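# Lift one staple stick from its box onto the table

## Task

Remove a single stick of staples from the staple box and set it down on the table with its legs pointing downward, far enough away that it touches neither the box's tray nor its sleeve.

## Robot and tools

Robot: two arms, left_arm and right_arm, each ending in a two-finger gripper. Base positions in the scene frame: left_arm (+0.041, +0.291, +0.049) m, right_arm (+0.044, -0.278, +0.009) m, both nearly unrotated about z. A camera stand sits behind them. Loose objects may get a brief random shove now and then.

Frames: the scene frame has its origin at table-top height, halfway between the nominal bases; +x points out over the table, +z up, and left_arm is on the +y side (not tied to image left/right). The table and cam_low use the scene frame. Everything about a hand (reported poses, Hand target, velocities, wrist-camera poses) uses that arm's own base frame. In the gripper's own axes the fingers point along +z and close along y; end_effector_position marks the spot between the pads, roughly 1 cm back from the tips.

The 14-number row (used by execute_actions and move): left_arm dx, dy, dz, rx, ry, rz, opening, then right_arm in the same order. Both arms always appear, every number in [-1, 1]. dx..rz are offsets, not poses: they are measured from that arm's Hand target as it was when the action or move began, along the arm's base axes, with rotation about the Hand target point. Scale: 1.0 = 0.6 m for dx, dy, dz and 180 degrees for rotation; rx, ry, rz form one rotation vector. A translation longer than 1.0 is shortened. Opening is absolute: +1 fully open (0.094 m), -1 closed. Six zeros for an arm re-request its current Hand target; to keep a gripper unchanged, resend its present opening, since 0 means half open.

execute_actions(actions, cameras): actions is a list of actions; each action is up to 15 rows, one per 1/30 s step, and a short table repeats its final row. Every row in an action counts from the same starting Hand target, but each new action starts from the updated one, so repeating an offset keeps moving. cameras: list of names, ["all"], or []; images come by default only with an empty actions list, which also prints fuller state.

move(target, speed, blend, opening_speed, grip_force, blocking, cameras): target is one 14-number row or a list of up to 15 rows; every row is an offset from the same starting Hand targets, not from the previous row. speed: path top speed in m/s, 0.002 to 2.9, default 0.25 (rotation up to twice that in rad/s); one value or one per row. blend: corner rounding in m for lists, 0 = stop at each point. opening_speed: rate of opening change per second on the -1..+1 scale, at least 0.2; use it to close gently. grip_force: newtons per pad, 10 to 50, one value or one per arm; it persists, and low values close slowly. blocking=false returns after about 0.5 s while the move continues. A move lasts at most 10 s, ignores obstacles and the other arm, and the gripper can lag or overshoot at speed. Keep paths away from an arm's own base. The result adds a move: line with the ending (done, off_target, moving, held, fault) and limits (paced = pose clipped, held = steps withheld). done means within 10 mm and 2 degrees.

wait(seconds): 0 to 10; holds commands and lets a running move continue. stop(): brakes a running move. zoom_image(camera, region): camera is cam_low, cam_left_wrist or cam_right_wrist from the newest images; region [x0, y0, x1, y1] in pixels, at most 504 by 504. finished_scene(scene): give the current scene number to end it; the stick must already be resting correctly without the robot.

Results: end_effector_position (m) and end_effector_quat_wxyz in the arm's base frame; Hand target is the last commanded pose after clipping, and the next offsets start from it. The hand often rests a few cm short; the next command, even all zeros, asks again, else send the gap as an offset. Orientation commands are clipped to 40 degrees from the measured one each step. Tool commands lists present gripper commands. grip_measured uses the opening scale and reads slightly wide when empty and about 0.064 narrower than a squeezed hard part; it tracks your command, so it cannot reveal contact. grip_effort_nm is gripper motor effort (negative closing), not pad force. Joint torques include gravity and wrap at ±28 N m on joints 1-3. Joint velocities may say within noise. Motor temperatures: MOTOR HOT at 75 °C, fold fault at 90 °C, arm collapses at 100 °C; holding loads, stretching out and pushing into things heat motors.

Joint ranges (rad): waist -2.618 to 3.054, shoulder 0 to 3.142, elbow 0 to 3.142 (straight 2.901), wrist pitch and yaw -1.571 to 1.571, wrist roll -2.094 to 2.094.

Cameras: cam_low (fixed, pinhole, 672x504) and fisheye wrist cameras cam_left_wrist and cam_right_wrist (672x504); calibration is approximate, a few mm to cm.

Avoid: dropping the stick or releasing it while moving, fast impacts on the table or box, pressing arms or grippers together (never close a gripper on the other arm's fingers), straining the wrist camera cables, and anything leaving the table. Stopped arms keep pushing until commanded back past the contact.

Each tool is called after "Emit:" in YAML: its name, and indented under it one key for each argument.

## Session

Emit:
execute_actions:
  actions: []

Scene clock: 0.00 s.
left_arm: end_effector_position=(+0.2595, -0.0807, +0.0945) grip_measured=+1.000 grip_effort_nm=n/a end_effector_quat_wxyz=(+0.585, -0.014, +0.811, +0.015) | right_arm: end_effector_position=(+0.3711, -0.0424, +0.1482) grip_measured=+1.000 grip_effort_nm=n/a end_effector_quat_wxyz=(+0.633, -0.048, +0.759, +0.143)
Joint positions: left_arm=[-0.791 0.878 0.054 0.365 -0.779 -0.325 0.094] | right_arm=[-0.437 1.436 0.35 0.877 -0.712 0.022 0.094]
Joint velocities: within noise
Joint torques (N m): no reading
Motor temperatures (°C): left_arm=[26 34 40 45 27 23 27] | right_arm=[31 30 36 42 29 27 24]
Heat: left arm: 45 °C; right arm: 42 °C.
Hand target: left_arm +0.2623, -0.0818, +0.1032; +0.594, -0.022, +0.804, +0.011 | right_arm +0.3728, -0.0427, +0.1554; +0.640, -0.053, +0.753, +0.140
Tool commands: left_gripper/opening=+1.0 right_gripper/opening=+1.0

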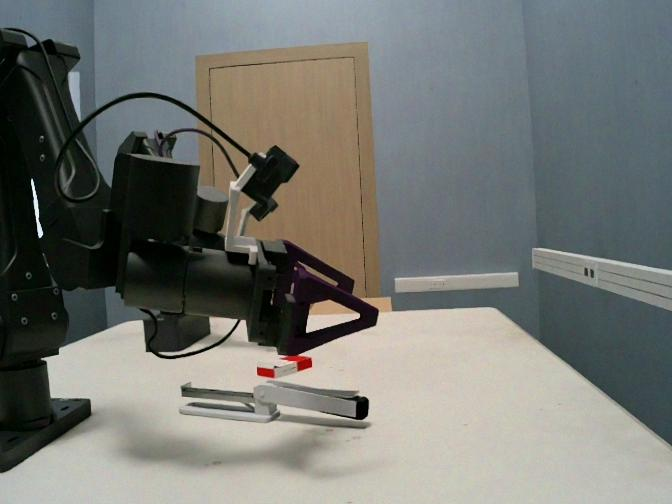

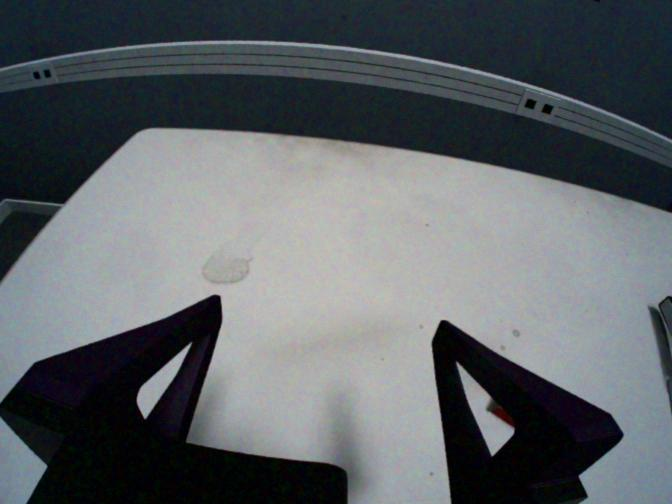

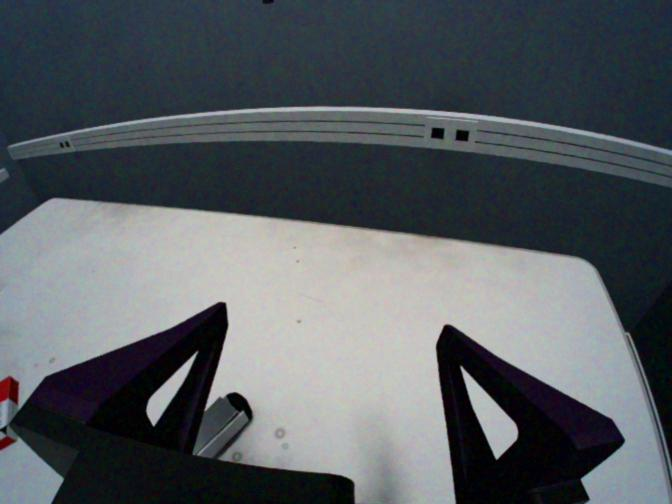

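Emit:
zoom_image:
  camera: "cam_low"
  region: [160, 330, 400, 450]

Emit:
zoom_image:
  camera: "cam_low"
  region: [240, 345, 330, 390]

Emit:
zoom_image:
  camera: "cam_right_wrist"
  region: [0, 340, 120, 460]

Scaled by 2.100 from the camera's 672x504 image, which has a finer 960x720 frame.

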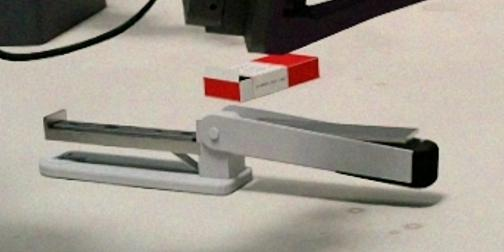

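Scaled by 5.600 from the camera's 672x504 image, which has a finer 960x720 frame.

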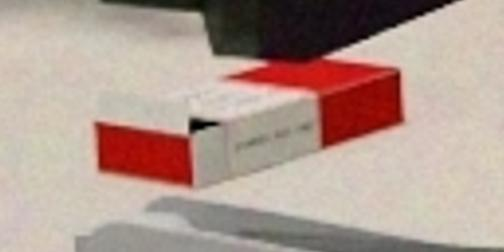

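Scaled by 4.200 from the camera's 672x504 image, which has a finer 960x720 frame.

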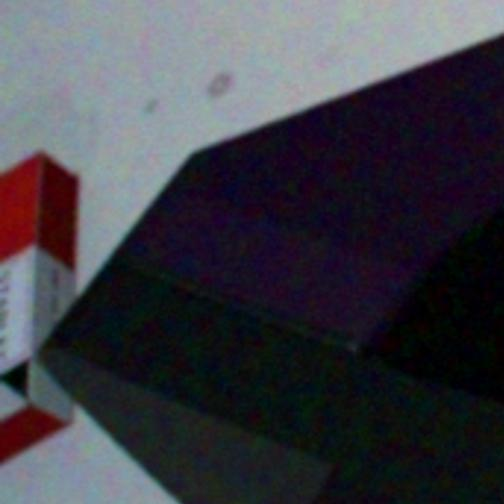

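Emit:
move:
  target: [-0.0988, -0.2537, -0.0387, 0.0518, 0.1209, -0.2827, 1.0, 0, 0, 0, 0, 0, 0, 1.0]
  speed: 0.25
  cameras: ["all"]

Scene clock: 5.70 s.
left_arm: end_effector_position=(+0.1954, -0.2249, +0.0644) grip_measured=+1.000 grip_effort_nm=0.00 end_effector_quat_wxyz=(+0.367, +0.372, +0.835, -0.169) | right_arm: end_effector_position=(+0.3711, -0.0424, +0.1482) grip_measured=+1.000 grip_effort_nm=0.01 end_effector_quat_wxyz=(+0.633, -0.048, +0.759, +0.143)
Joint positions: left_arm=[-0.866 1.045 0.337 -0.031 -0.013 -0.022 0.094] | right_arm=[-0.437 1.436 0.35 0.877 -0.712 0.022 0.094]
Joint torques (N m): left_arm=[0.14 -1.31 9.22 1.92 0 0.1] | right_arm=[0.01 -5.44 6.39 1.24 -0.16 -0.03]
Heat: left arm: 46 °C; right arm: 42 °C.
Hand target: left_arm +0.2031, -0.2340, +0.0800; +0.384, +0.372, +0.827, -0.177 | right_arm +0.3728, -0.0427, +0.1554; +0.640, -0.053, +0.753, +0.140
Off the commanded pose: left_arm 0.020 m, 2 deg | right_arm 0.007 m, 1 deg.
move: off_target (left_arm)
camera_calibration:
cam_left_wrist: T_world_to_cam=[[-0.677955, -0.728493, 0.0983589, -0.0408041], [-0.714254, 0.621163, -0.322487, 0.333835], [0.173833, -0.288885, -0.94145, 0.0826217], [0, 0, 0, 1]] pos_world=[0.196417, -0.213223, 0.189455]

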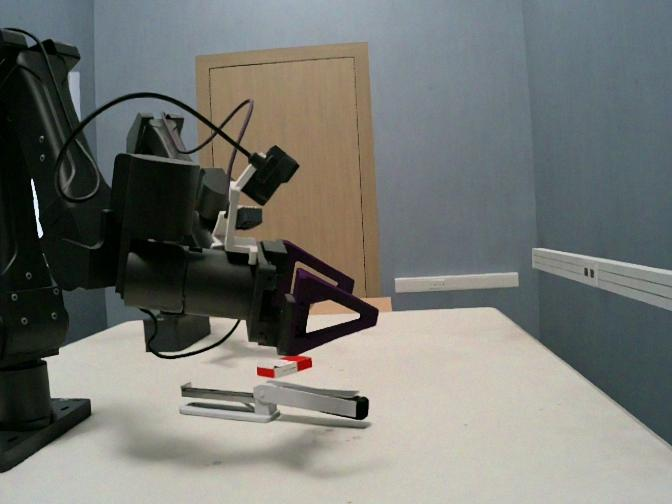

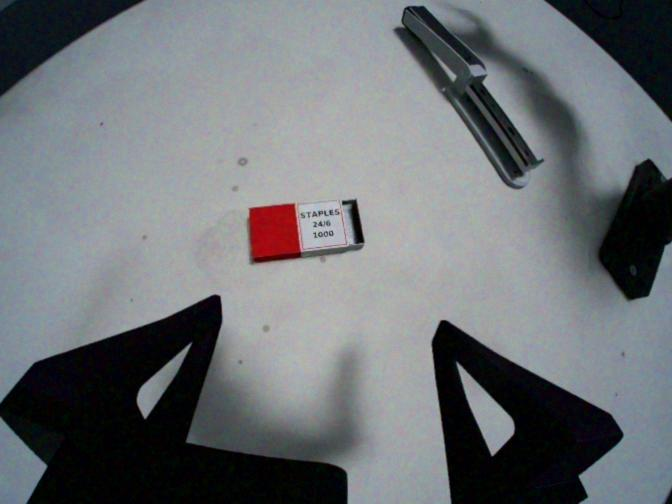

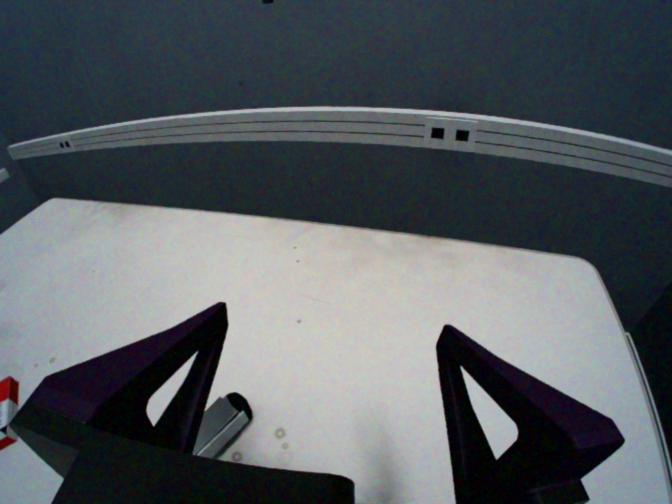

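Emit:
zoom_image:
  camera: "cam_left_wrist"
  region: [235, 180, 385, 280]

Emit:
zoom_image:
  camera: "cam_left_wrist"
  region: [320, 190, 380, 260]

Scaled by 3.360 from the camera's 672x504 image, which has a finer 960x720 frame.

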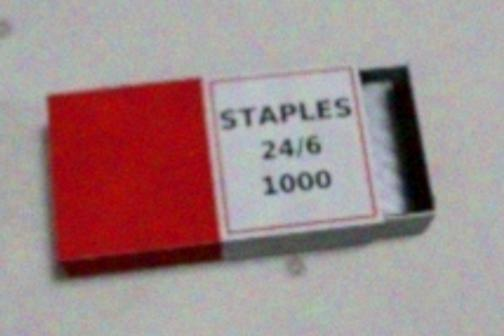

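Scaled by 7.200 from the camera's 672x504 image, which has a finer 960x720 frame.

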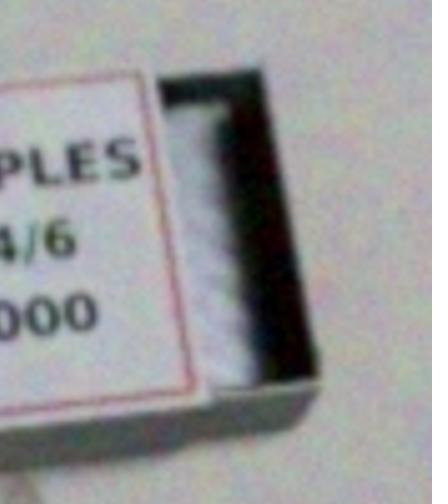

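Emit:
zoom_image:
  camera: "cam_left_wrist"
  region: [150, 270, 510, 504]

Emit:
zoom_image:
  camera: "cam_low"
  region: [230, 220, 400, 370]

Scaled by 1.400 from the camera's 672x504 image, which has a finer 960x720 frame.

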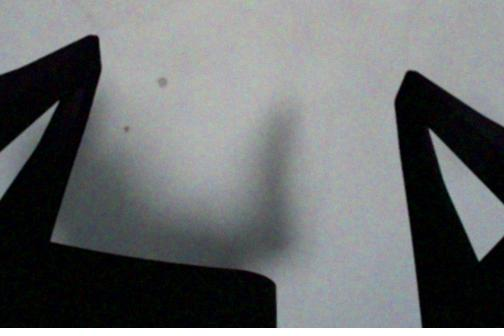

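Scaled by 2.965 from the camera's 672x504 image, which has a finer 960x720 frame.

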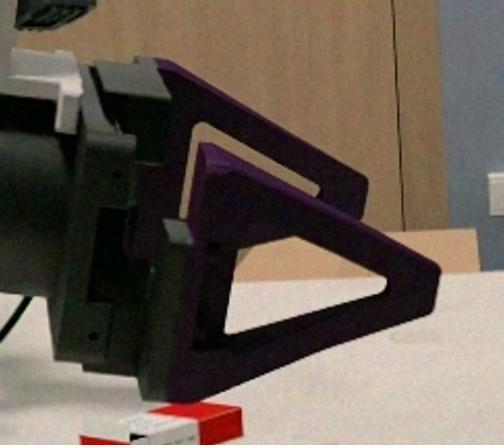

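Emit:
move:
  target: [-0.0656, 0.0755, 0.05, 0, 0, 0, 1.0, -0.3087, 0.3945, -0.0573, -0.1299, 0.131, 0.179, 1.0]
  speed: 0.25
  cameras: ["all"]

Scene clock: 13.23 s.
left_arm: end_effector_position=(+0.1591, -0.1823, +0.0891) grip_measured=+1.000 grip_effort_nm=0.00 end_effector_quat_wxyz=(+0.361, +0.374, +0.838, -0.166) | right_arm: end_effector_position=(+0.1839, +0.1891, +0.1065) grip_measured=+1.000 grip_effort_nm=0.01 end_effector_quat_wxyz=(+0.375, -0.358, +0.840, +0.160)
Joint positions: left_arm=[-0.866 0.635 0.337 -0.456 -0.012 -0.022 0.094] | right_arm=[0.785 0.746 0.411 -0.396 -0.015 -0.013 0.094]
Joint torques (N m): left_arm=[-0.16 -0.34 9.87 1.89 -0.03 0.06] | right_arm=[0.77 -0.54 10.17 1.05 0.04 0.08]
Heat: left arm: 48 °C; right arm: 43 °C.
Hand target: left_arm +0.1637, -0.1887, +0.1100; +0.384, +0.372, +0.827, -0.177 | right_arm +0.1877, +0.1940, +0.1211; +0.389, -0.354, +0.834, +0.165
Off the commanded pose: left_arm 0.022 m, 3 deg | right_arm 0.016 m, 2 deg.
move: off_target (left_arm, right_arm)
camera_calibration:
cam_left_wrist: T_world_to_cam=[[-0.677403, -0.729246, 0.0965707, -0.0368662], [-0.717022, 0.625243, -0.30814, 0.289285], [0.164329, -0.277978, -0.946427, 0.12844], [0, 0, 0, 1]] pos_world=[0.161344, -0.172055, 0.21426]
cam_right_wrist: T_world_to_cam=[[0.767285, -0.63728, 0.0717494, -0.0265362], [-0.583131, -0.739862, -0.335504, 0.317453], [0.266895, 0.215588, -0.939303, 0.126275], [0, 0, 0, 1]] pos_world=[0.171775, 0.190737, 0.227021]

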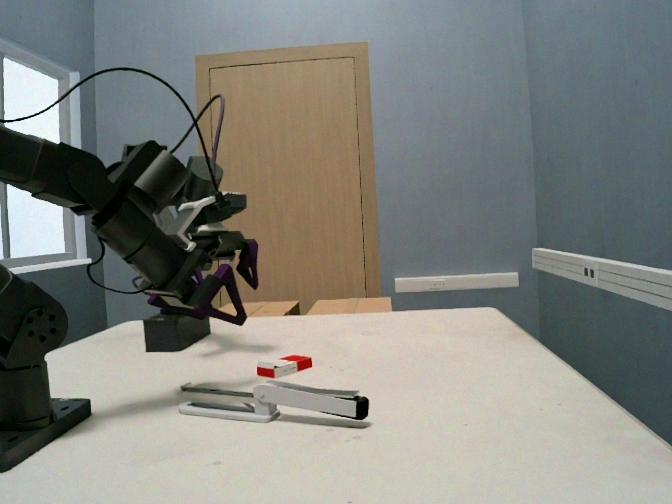

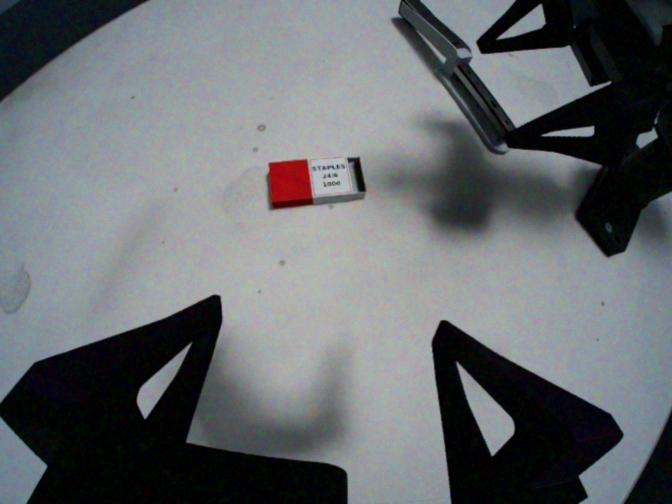

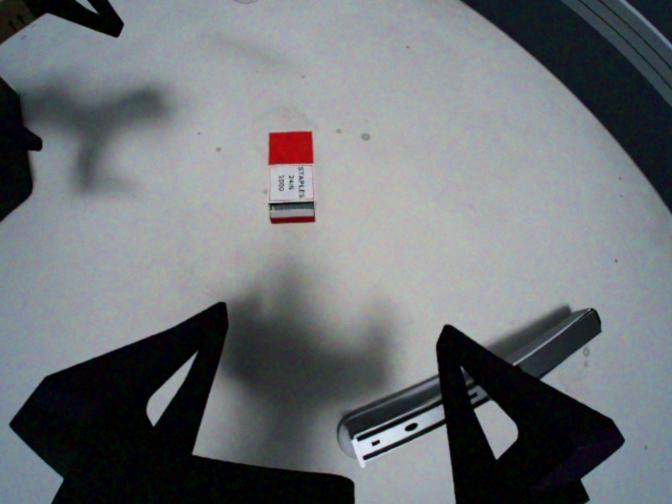

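Emit:
zoom_image:
  camera: "cam_right_wrist"
  region: [240, 115, 345, 235]

Emit:
zoom_image:
  camera: "cam_left_wrist"
  region: [255, 140, 380, 220]

Emit:
zoom_image:
  camera: "cam_low"
  region: [240, 345, 330, 390]

Scaled by 4.200 from the camera's 672x504 image, which has a finer 960x720 frame.

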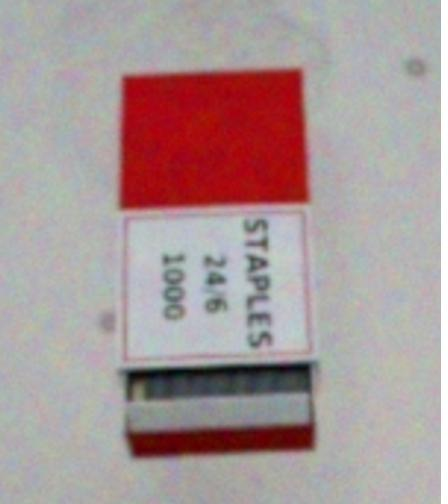

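Scaled by 4.032 from the camera's 672x504 image, which has a finer 960x720 frame.

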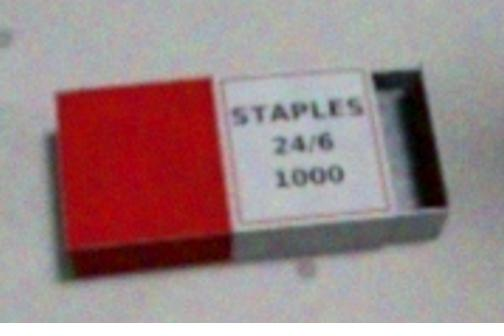

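Scaled by 5.600 from the camera's 672x504 image, which has a finer 960x720 frame.

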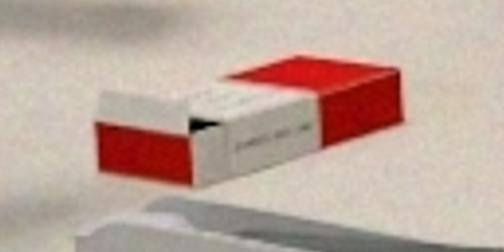

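Emit:
move:
  target: [0,0,0,0,0,0,1.0, 0.0538,-0.3233,0.0815,0.0226,-0.0169,0.0791,1.0]
  speed: 0.3

Emit:
move:
  target: [0.1898,-0.105,-0.1083,0.297,0.0169,-0.3909,1.0, 0,0,0,0,0,0,1.0]
  speed: 0.2
  cameras: ["all"]

Scene clock: 19.07 s.
left_arm: end_effector_position=(+0.1591, -0.1822, +0.0890) grip_measured=+1.000 grip_effort_nm=0.00 end_effector_quat_wxyz=(+0.361, +0.374, +0.838, -0.166) | right_arm: end_effector_position=(+0.2147, -0.0003, +0.1608) grip_measured=+1.000 grip_effort_nm=0.01 end_effector_quat_wxyz=(+0.386, -0.446, +0.774, +0.231)
Joint positions: left_arm=[-0.866 0.635 0.337 -0.456 -0.012 -0.022 0.094] | right_arm=[-0.727 1.355 0.951 -1.453 -0.901 -1.912 0.094]
Joint torques (N m): left_arm=[-0.17 -0.36 9.87 1.88 -0.03 0.06] | right_arm=[0.16 -3.41 7.79 -0.5 -0.84 -0.07]
Heat: left arm: 48 °C; right arm: 42 °C.
Hand target: left_arm +0.1637, -0.1887, +0.1101; +0.384, +0.372, +0.827, -0.177 | right_arm +0.2199, -0.0001, +0.1700; +0.400, -0.445, +0.767, +0.232
Off the commanded pose: left_arm 0.022 m, 3 deg | right_arm 0.011 m, 2 deg.
move: off_target (left_arm, right_arm)

Scene clock: 23.67 s.
left_arm: end_effector_position=(+0.2759, -0.2455, +0.0413) grip_measured=+1.000 grip_effort_nm=0.00 end_effector_quat_wxyz=(-0.002, +0.879, +0.477, +0.002) | right_arm: end_effector_position=(+0.2146, -0.0002, +0.1608) grip_measured=+1.000 grip_effort_nm=0.01 end_effector_quat_wxyz=(+0.386, -0.446, +0.773, +0.232)
Joint positions: left_arm=[-0.732 1.988 1.475 -1.059 -0.005 1.414 0.094] | right_arm=[-0.727 1.355 0.951 -1.454 -0.902 -1.913 0.094]
Joint torques (N m): left_arm=[-0.65 -8.49 8.16 0.33 -0.01 0.11] | right_arm=[0.14 -3.38 7.8 -0.5 -0.84 -0.09]
Heat: left arm: 47 °C; right arm: 42 °C.
Hand target: left_arm +0.2775, -0.2517, +0.0449; +0.000, +0.883, +0.470, +0.000 | right_arm +0.2200, +0.0000, +0.1700; +0.400, -0.445, +0.767, +0.232
Off the commanded pose: left_arm 0.007 m, 1 deg | right_arm 0.011 m, 2 deg.
move: off_target (right_arm)
camera_calibration:
cam_left_wrist: T_world_to_cam=[[-0.901922, 0.431848, -0.00669635, 0.352036], [0.375744, 0.792206, 0.48086, 0.104659], [0.212963, 0.431182, -0.876772, 0.204243], [0, 0, 0, 1]] pos_world=[0.234687, -0.323003, 0.131105]
cam_right_wrist: T_world_to_cam=[[0.897815, -0.435521, 0.0651838, -0.201577], [-0.370538, -0.827105, -0.42261, 0.181975], [0.23797, 0.355273, -0.903964, 0.210493], [0, 0, 0, 1]] pos_world=[0.198316, -0.0120609, 0.280322]

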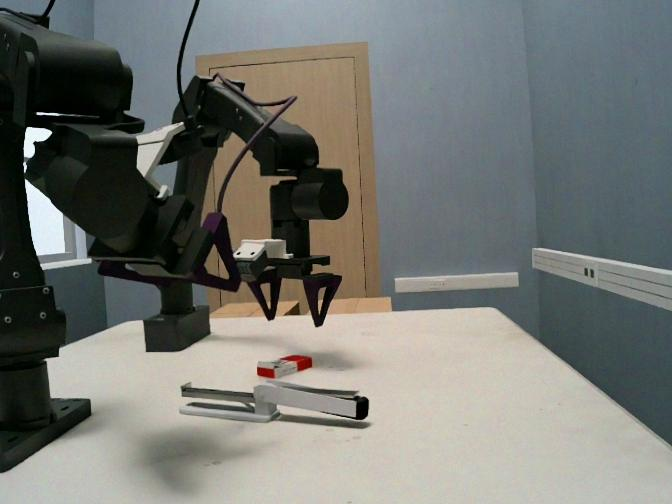

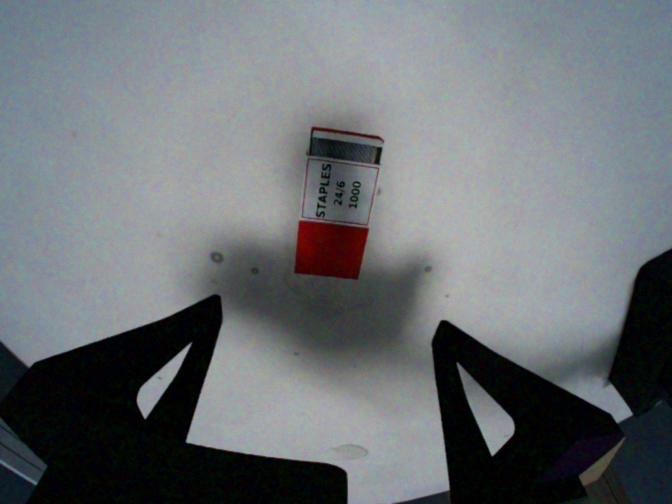

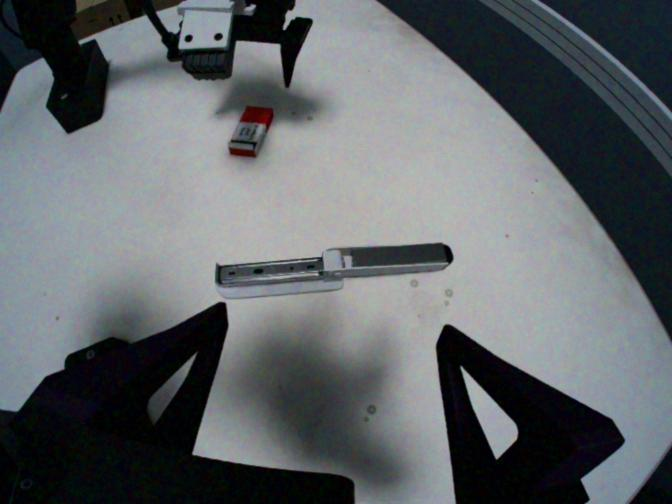

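Emit:
zoom_image:
  camera: "cam_left_wrist"
  region: [295, 115, 395, 205]

Emit:
zoom_image:
  camera: "cam_left_wrist"
  region: [300, 120, 390, 170]

Scaled by 5.040 from the camera's 672x504 image, which has a finer 960x720 frame.

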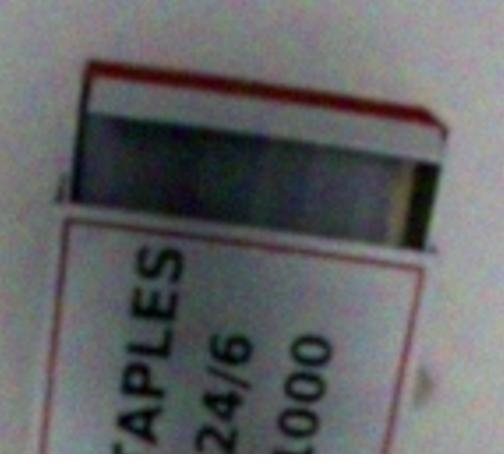

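Scaled by 5.600 from the camera's 672x504 image, which has a finer 960x720 frame.

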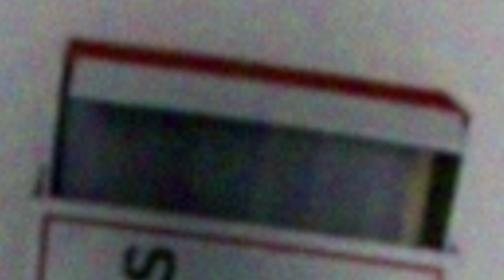

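Emit:
move:
  target: [-0.0023,-0.0037,-0.0238,-0.1377,0.0928,0,0.4, 0,0,0,0,0,0,1.0]
  speed: 0.15
  cameras: ["all"]

Scene clock: 28.83 s.
left_arm: end_effector_position=(+0.2780, -0.2508, +0.0342) grip_measured=+0.402 grip_effort_nm=-0.10 end_effector_quat_wxyz=(+0.114, +0.856, +0.458, -0.213) | right_arm: end_effector_position=(+0.2146, -0.0002, +0.1608) grip_measured=+1.000 grip_effort_nm=0.01 end_effector_quat_wxyz=(+0.386, -0.446, +0.773, +0.232)
Joint positions: left_arm=[-0.51 2.04 1.433 -1.006 0.487 1.66 0.066] | right_arm=[-0.727 1.355 0.951 -1.454 -0.902 -1.913 0.094]
Joint torques (N m): left_arm=[0.32 -8.64 4.82 0.56 0.49 0.12] | right_arm=[0.14 -3.4 7.79 -0.5 -0.84 -0.09]
Heat: left arm: 46 °C; right arm: 41 °C.
Hand target: left_arm +0.2762, -0.2538, +0.0306; +0.121, +0.853, +0.454, -0.228 | right_arm +0.2200, +0.0000, +0.1700; +0.400, -0.445, +0.767, +0.232
Off the commanded pose: left_arm 0.005 m, 2 deg | right_arm 0.011 m, 2 deg.
move: off_target (right_arm)
camera_calibration:
cam_left_wrist: T_world_to_cam=[[-0.889671, 0.453402, 0.0539583, 0.356066], [0.454607, 0.890612, 0.0119619, 0.130301], [-0.0426324, 0.035172, -0.998472, 0.175848], [0, 0, 0, 1]] pos_world=[0.265043, -0.283673, 0.154808]
cam_right_wrist: T_world_to_cam=[[0.897815, -0.435521, 0.0651838, -0.201577], [-0.370538, -0.827105, -0.42261, 0.181975], [0.23797, 0.355273, -0.903964, 0.210493], [0, 0, 0, 1]] pos_world=[0.198316, -0.0120609, 0.280322]

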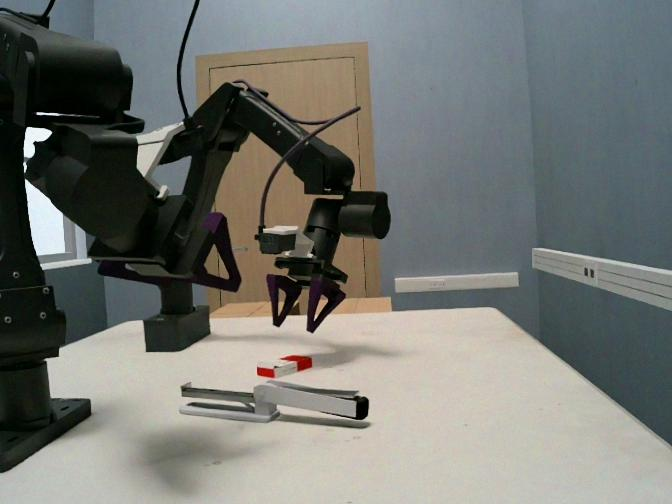

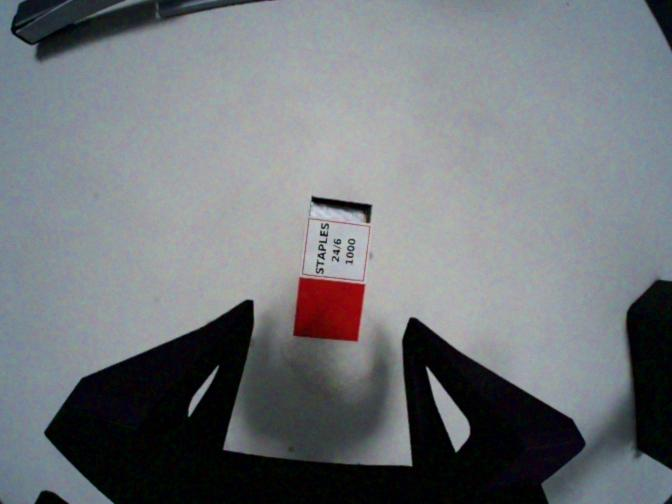

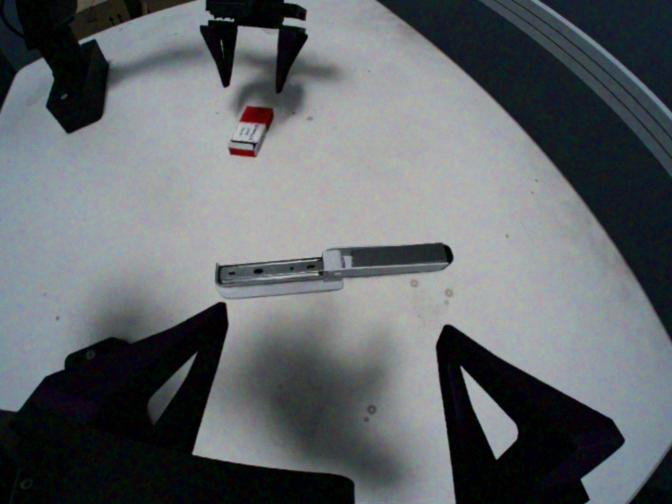

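Emit:
zoom_image:
  camera: "cam_left_wrist"
  region: [280, 180, 400, 300]

Emit:
zoom_image:
  camera: "cam_left_wrist"
  region: [300, 185, 385, 235]

Emit:
zoom_image:
  camera: "cam_right_wrist"
  region: [210, 90, 290, 170]

Scaled by 4.200 from the camera's 672x504 image, which has a finer 960x720 frame.

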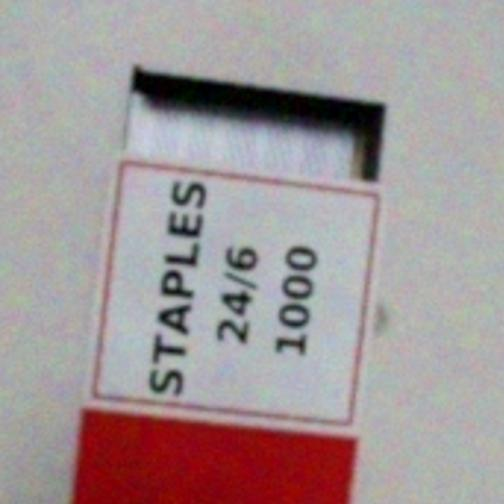

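Scaled by 5.929 from the camera's 672x504 image, which has a finer 960x720 frame.

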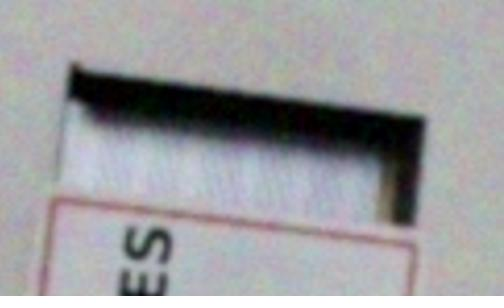

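Scaled by 6.300 from the camera's 672x504 image, which has a finer 960x720 frame.

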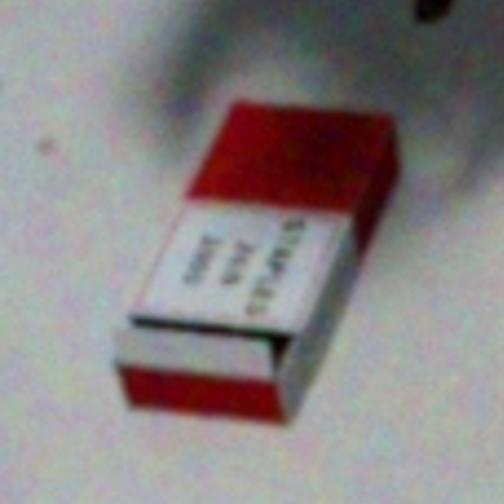

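Emit:
move:
  target: [-0.0042,0.0028,-0.0737,0,0,0,0.4, 0,0,0,0,0,0,1.0]
  speed: 0.12
  cameras: ["cam_low","cam_left_wrist"]

Scene clock: 32.90 s.
left_arm: end_effector_position=(+0.2746, -0.2494, -0.0118) grip_measured=+0.402 grip_effort_nm=-0.10 end_effector_quat_wxyz=(+0.112, +0.855, +0.457, -0.216) | right_arm: end_effector_position=(+0.2146, -0.0002, +0.1608) grip_measured=+1.000 grip_effort_nm=0.01 end_effector_quat_wxyz=(+0.386, -0.446, +0.773, +0.232)
Joint positions: left_arm=[-0.51 2.11 1.338 -0.849 0.489 1.663 0.066] | right_arm=[-0.727 1.355 0.951 -1.454 -0.902 -1.913 0.094]
Joint torques (N m): left_arm=[0.36 -9.16 4.59 0.53 0.48 0.11] | right_arm=[0.13 -3.38 7.79 -0.5 -0.84 -0.09]
Heat: left arm: 46 °C; right arm: 41 °C.
Hand target: left_arm +0.2738, -0.2522, -0.0135; +0.122, +0.853, +0.454, -0.228 | right_arm +0.2200, +0.0000, +0.1700; +0.400, -0.445, +0.767, +0.232
Off the commanded pose: left_arm 0.003 m, 2 deg | right_arm 0.011 m, 2 deg.
move: off_target (right_arm)
camera_calibration:
cam_left_wrist: T_world_to_cam=[[-0.888402, 0.455052, 0.0605809, 0.355074], [0.456398, 0.889722, 0.00982033, 0.130379], [-0.0494313, 0.0363734, -0.998115, 0.131854], [0, 0, 0, 1]] pos_world=[0.262462, -0.282374, 0.108814]
Images, in order (width x height): cam_low 672x504, cam_left_wrist 672x504.

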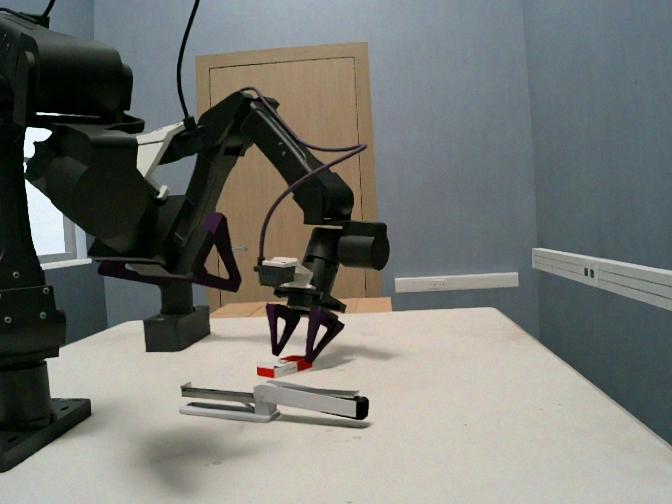

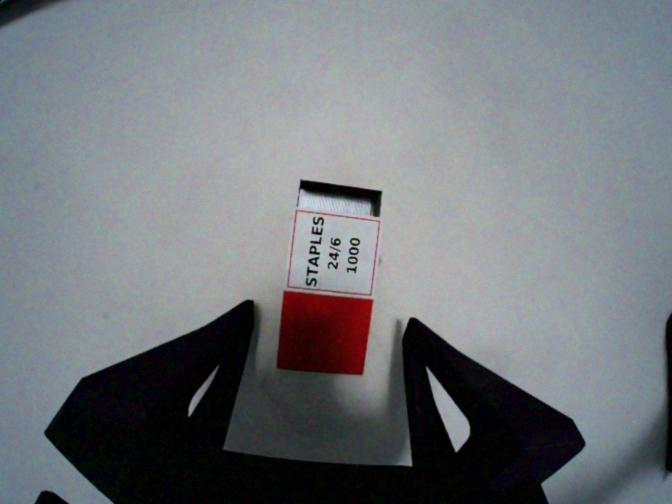

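Emit:
zoom_image:
  camera: "cam_low"
  region: [240, 300, 350, 390]

Emit:
zoom_image:
  camera: "cam_left_wrist"
  region: [270, 160, 420, 390]

Scaled by 4.582 from the camera's 672x504 image, which has a finer 960x720 frame.

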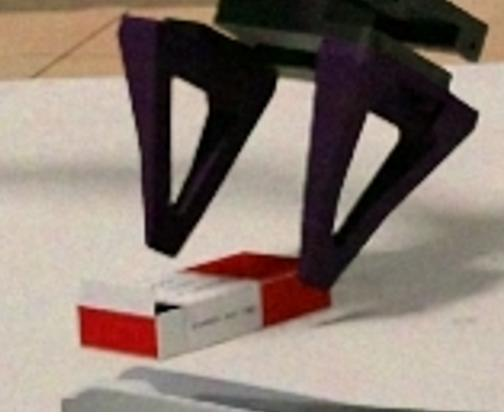

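Scaled by 2.191 from the camera's 672x504 image, which has a finer 960x720 frame.

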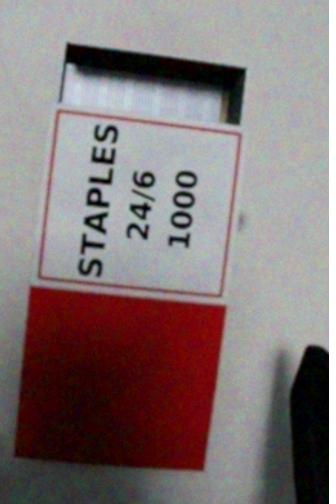

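Emit:
move:
  target: [0,0,-0.015,0,0,0,0.4, 0,0,0,0,0,0,1.0]
  speed: 0.05
  cameras: ["cam_low","cam_left_wrist"]

Emit:
zoom_image:
  camera: "cam_low"
  region: [240, 300, 350, 390]

Scene clock: 34.53 s.
left_arm: end_effector_position=(+0.2756, -0.2499, -0.0192) grip_measured=+0.402 grip_effort_nm=-0.10 end_effector_quat_wxyz=(+0.114, +0.856, +0.457, -0.215) | right_arm: end_effector_position=(+0.2146, -0.0002, +0.1608) grip_measured=+1.000 grip_effort_nm=0.01 end_effector_quat_wxyz=(+0.386, -0.446, +0.773, +0.232)
Joint positions: left_arm=[-0.51 2.124 1.327 -0.818 0.489 1.663 0.066] | right_arm=[-0.727 1.355 0.951 -1.454 -0.902 -1.913 0.094]
Joint torques (N m): left_arm=[0.35 -8.88 4.42 0.57 0.48 0.11] | right_arm=[0.13 -3.38 7.8 -0.5 -0.84 -0.09]
Heat: left arm: 45 °C; right arm: 41 °C.
Hand target: left_arm +0.2736, -0.2521, -0.0226; +0.121, +0.853, +0.454, -0.228 | right_arm +0.2200, +0.0000, +0.1700; +0.400, -0.445, +0.767, +0.232
Off the commanded pose: left_arm 0.004 m, 2 deg | right_arm 0.011 m, 2 deg.
move: off_target (right_arm)
camera_calibration:
cam_left_wrist: T_world_to_cam=[[-0.888687, 0.455179, 0.0552127, 0.35661], [0.456328, 0.889759, 0.00965327, 0.130493], [-0.044732, 0.0337738, -0.998428, 0.122552], [0, 0, 0, 1]] pos_world=[0.262849, -0.282567, 0.10141]
Images, in order (width x height): cam_low 672x504, cam_left_wrist 672x504.

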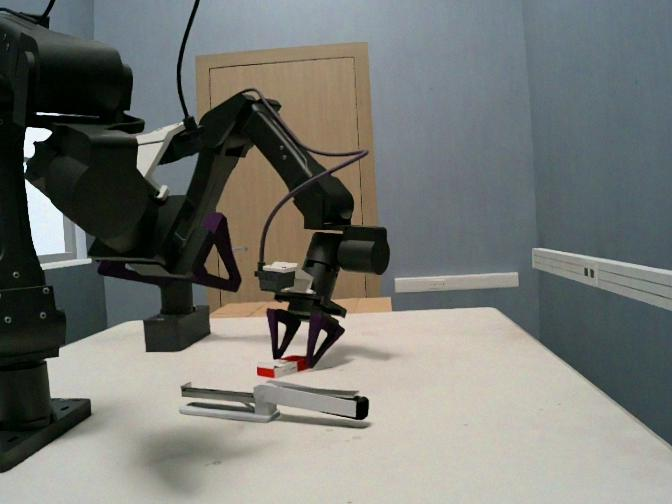

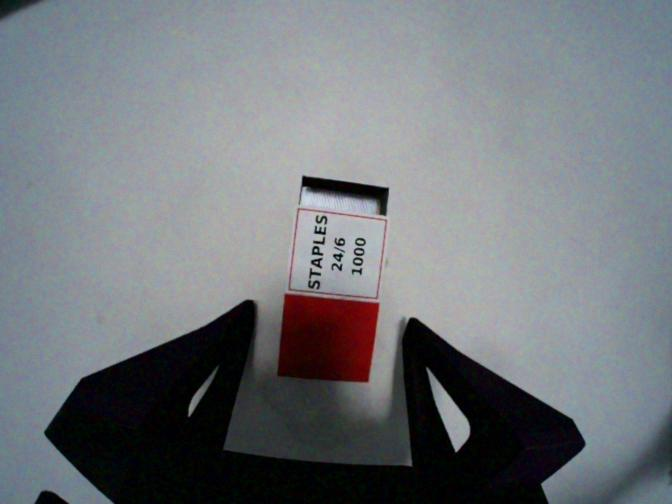

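Scaled by 4.582 from the camera's 672x504 image, which has a finer 960x720 frame.

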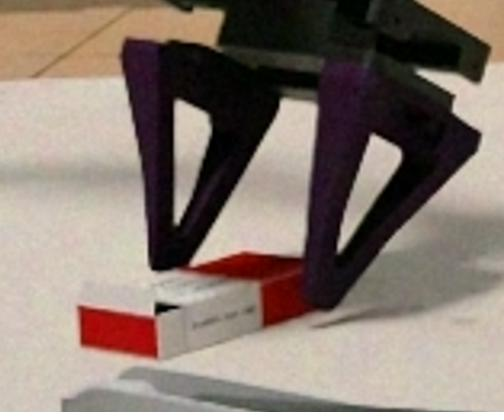

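Emit:
move:
  target: [0.002,-0.0013,-0.006,0,0,0,0.4, 0,0,0,0,0,0,1.0]
  speed: 0.03
  grip_force: [12, 50]

Emit:
move:
  target: [0,0,0,0,0,0,-0.16, 0,0,0,0,0,0,1.0]
  opening_speed: 0.3
  cameras: ["cam_low","cam_left_wrist"]

Scene clock: 35.70 s.
left_arm: end_effector_position=(+0.2761, -0.2502, -0.0230) grip_measured=+0.402 grip_effort_nm=-0.10 end_effector_quat_wxyz=(+0.113, +0.856, +0.457, -0.215) | right_arm: end_effector_position=(+0.2146, -0.0002, +0.1608) grip_measured=+1.000 grip_effort_nm=0.01 end_effector_quat_wxyz=(+0.386, -0.446, +0.773, +0.232)
Joint positions: left_arm=[-0.51 2.135 1.327 -0.809 0.489 1.663 0.066] | right_arm=[-0.727 1.355 0.951 -1.454 -0.902 -1.913 0.094]
Joint torques (N m): left_arm=[0.34 -8.81 4.59 0.57 0.48 0.11] | right_arm=[0.14 -3.38 7.8 -0.5 -0.84 -0.09]
Heat: left arm: 45 °C; right arm: 41 °C.
Hand target: left_arm +0.2748, -0.2529, -0.0263; +0.121, +0.853, +0.454, -0.228 | right_arm +0.2200, +0.0000, +0.1700; +0.400, -0.445, +0.767, +0.232
Off the commanded pose: left_arm 0.004 m, 2 deg | right_arm 0.011 m, 2 deg.
grip_force (N): 12, 50
move: off_target (right_arm)

Scene clock: 39.37 s.
left_arm: end_effector_position=(+0.2763, -0.2503, -0.0230) grip_measured=-0.158 grip_effort_nm=-0.10 end_effector_quat_wxyz=(+0.114, +0.856, +0.457, -0.215) | right_arm: end_effector_position=(+0.2146, -0.0002, +0.1608) grip_measured=+1.000 grip_effort_nm=0.01 end_effector_quat_wxyz=(+0.386, -0.446, +0.773, +0.232)
Joint positions: left_arm=[-0.51 2.135 1.327 -0.808 0.489 1.663 0.04] | right_arm=[-0.727 1.355 0.951 -1.454 -0.902 -1.913 0.094]
Joint torques (N m): left_arm=[0.34 -8.81 4.59 0.55 0.48 0.11] | right_arm=[0.13 -3.38 7.8 -0.5 -0.84 -0.09]
Heat: left arm: 45 °C; right arm: 40 °C.
Hand target: left_arm +0.2748, -0.2529, -0.0263; +0.121, +0.853, +0.454, -0.228 | right_arm +0.2200, +0.0000, +0.1700; +0.400, -0.445, +0.767, +0.232
Off the commanded pose: left_arm 0.004 m, 2 deg | right_arm 0.011 m, 2 deg.
grip_force (N): 12, 50
move: off_target (right_arm)
camera_calibration:
cam_left_wrist: T_world_to_cam=[[-0.888651, 0.45515, 0.056021, 0.357575], [0.456328, 0.889759, 0.00969079, 0.130651], [-0.0454344, 0.0341757, -0.998383, 0.119101], [0, 0, 0, 1]] pos_world=[0.263551, -0.283068, 0.0976104]
Images, in order (width x height): cam_low 672x504, cam_left_wrist 672x504.

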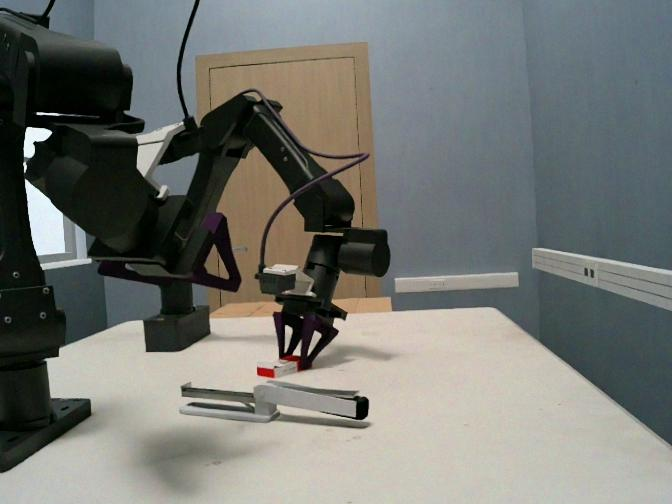

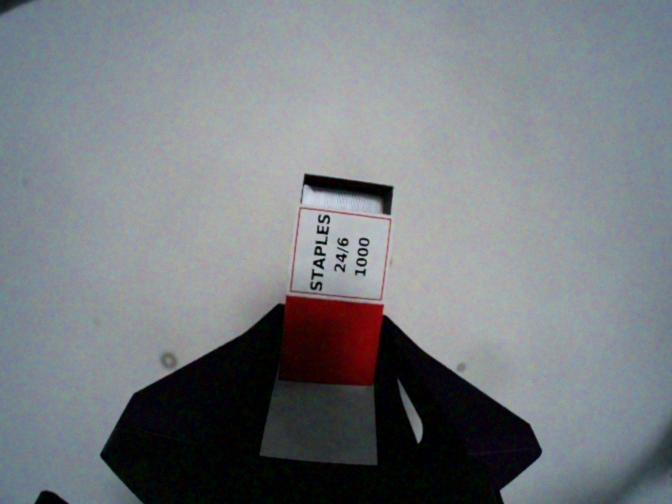

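Emit:
move:
  target: [0,0,0,0,0,0,-0.22, 0,0,0,0,0,0,1.0]
  opening_speed: 0.2
  cameras: ["cam_left_wrist"]

Emit:
zoom_image:
  camera: "cam_left_wrist"
  region: [250, 160, 430, 400]

Scene clock: 40.03 s.
left_arm: end_effector_position=(+0.2763, -0.2503, -0.0230) grip_measured=-0.189 grip_effort_nm=-0.31 end_effector_quat_wxyz=(+0.114, +0.856, +0.457, -0.215) | right_arm: end_effector_position=(+0.2146, -0.0002, +0.1608) grip_measured=+1.000 grip_effort_nm=0.01 end_effector_quat_wxyz=(+0.386, -0.446, +0.773, +0.232)
Joint positions: left_arm=[-0.51 2.135 1.327 -0.808 0.489 1.663 0.038] | right_arm=[-0.727 1.355 0.951 -1.454 -0.902 -1.913 0.094]
Joint torques (N m): left_arm=[0.34 -8.81 4.6 0.56 0.48 0.11] | right_arm=[0.14 -3.37 7.77 -0.51 -0.84 -0.09]
Heat: left arm: 45 °C; right arm: 40 °C.
Hand target: left_arm +0.2748, -0.2529, -0.0263; +0.121, +0.853, +0.454, -0.228 | right_arm +0.2200, +0.0000, +0.1700; +0.400, -0.445, +0.767, +0.232
Off the commanded pose: left_arm 0.004 m, 2 deg | right_arm 0.011 m, 2 deg.
grip_force (N): 12, 50
move: off_target (right_arm)
camera_calibration:
cam_left_wrist: T_world_to_cam=[[-0.888651, 0.45515, 0.056021, 0.357575], [0.456328, 0.889759, 0.00969079, 0.130651], [-0.0454344, 0.0341757, -0.998383, 0.119101], [0, 0, 0, 1]] pos_world=[0.263551, -0.283068, 0.0976104]
Images, in order (width x height): cam_left_wrist 672x504.

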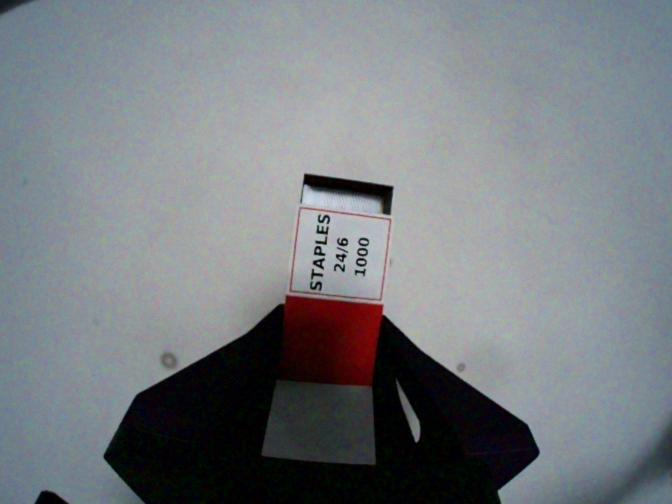

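Scaled by 2.100 from the camera's 672x504 image, which has a finer 960x720 frame.

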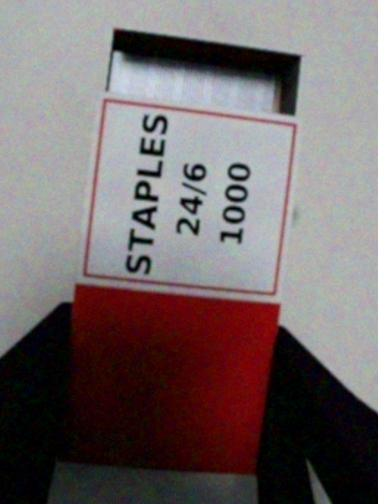

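Emit:
move:
  target:
    - [0,0,0,0,0,0,-0.22,-0.0567,0.3817,-0.0333,0.0464,-0.0293,-0.0278,0.6]
    - [0,0,0,0,0,0,-0.22,-0.0567,0.3817,-0.15,0.0464,-0.0293,-0.0278,0.6]
  speed: 0.2
  blend: [0.03, 0]
  cameras: ["all"]

Scene clock: 43.77 s.
left_arm: end_effector_position=(+0.2763, -0.2503, -0.0230) grip_measured=-0.191 grip_effort_nm=-0.33 end_effector_quat_wxyz=(+0.114, +0.856, +0.457, -0.215) | right_arm: end_effector_position=(+0.1868, +0.2278, +0.0791) grip_measured=+0.602 grip_effort_nm=-0.09 end_effector_quat_wxyz=(+0.472, -0.393, +0.750, +0.246)
Joint positions: left_arm=[-0.51 2.135 1.327 -0.808 0.489 1.663 0.038] | right_arm=[0.78 0.925 0.091 0.378 -0.164 -0.081 0.075]
Joint torques (N m): left_arm=[0.32 -8.81 4.59 0.55 0.48 0.11] | right_arm=[0.77 -0.99 6.04 1.36 -0.02 0.05]
Heat: left arm: 44 °C; right arm: 40 °C.
Hand target: left_arm +0.2748, -0.2529, -0.0263; +0.121, +0.853, +0.454, -0.228 | right_arm +0.1859, +0.2290, +0.0799; +0.476, -0.391, +0.748, +0.249
Off the commanded pose: left_arm 0.004 m, 2 deg | right_arm 0.002 m, 1 deg.
grip_force (N): 12, 50
move: done
camera_calibration:
cam_left_wrist: T_world_to_cam=[[-0.888651, 0.45515, 0.056021, 0.357575], [0.456328, 0.889759, 0.00969079, 0.130651], [-0.0454344, 0.0341757, -0.998383, 0.119101], [0, 0, 0, 1]] pos_world=[0.263551, -0.283068, 0.0976104]
cam_right_wrist: T_world_to_cam=[[0.844887, -0.527171, 0.0908695, -0.0432061], [-0.384082, -0.716037, -0.5829, 0.315584], [0.372354, 0.457583, -0.807447, 0.00605682], [0, 0, 0, 1]] pos_world=[0.155459, 0.200421, 0.19277]

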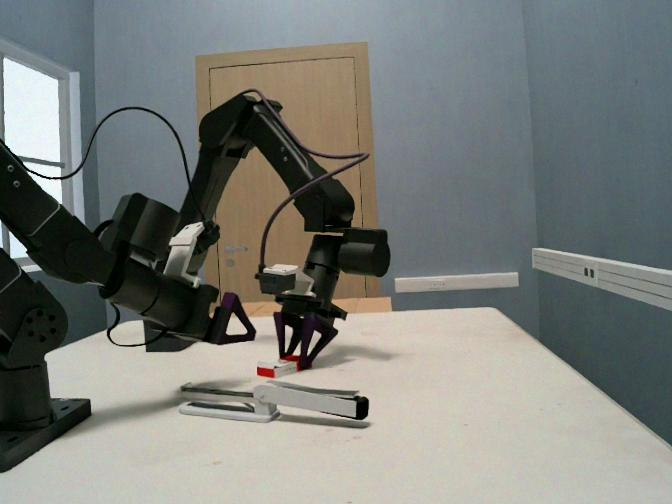

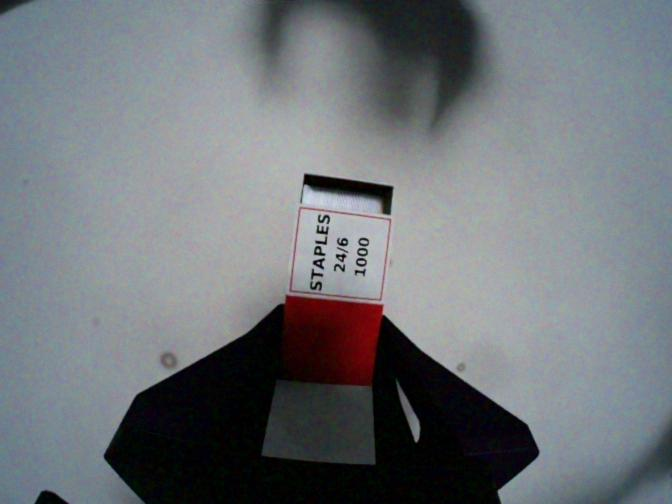

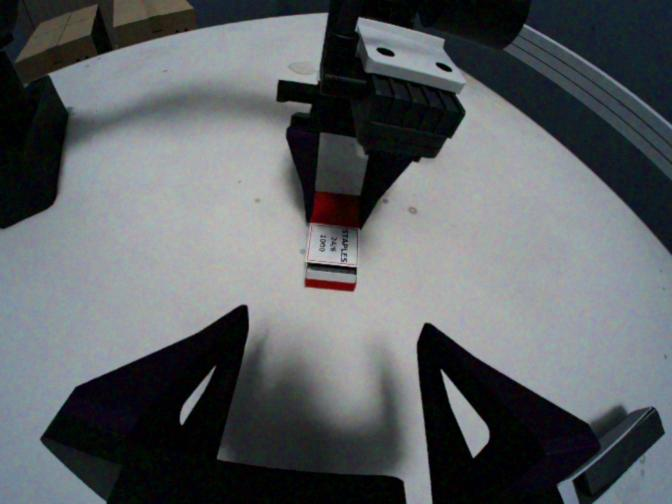

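Emit:
zoom_image:
  camera: "cam_right_wrist"
  region: [290, 215, 375, 300]

Scaled by 5.929 from the camera's 672x504 image, which has a finer 960x720 frame.

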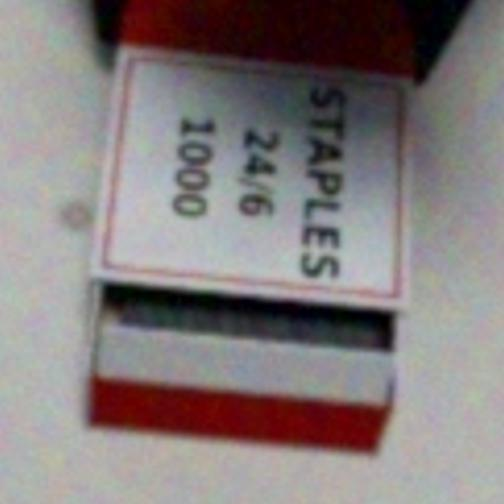

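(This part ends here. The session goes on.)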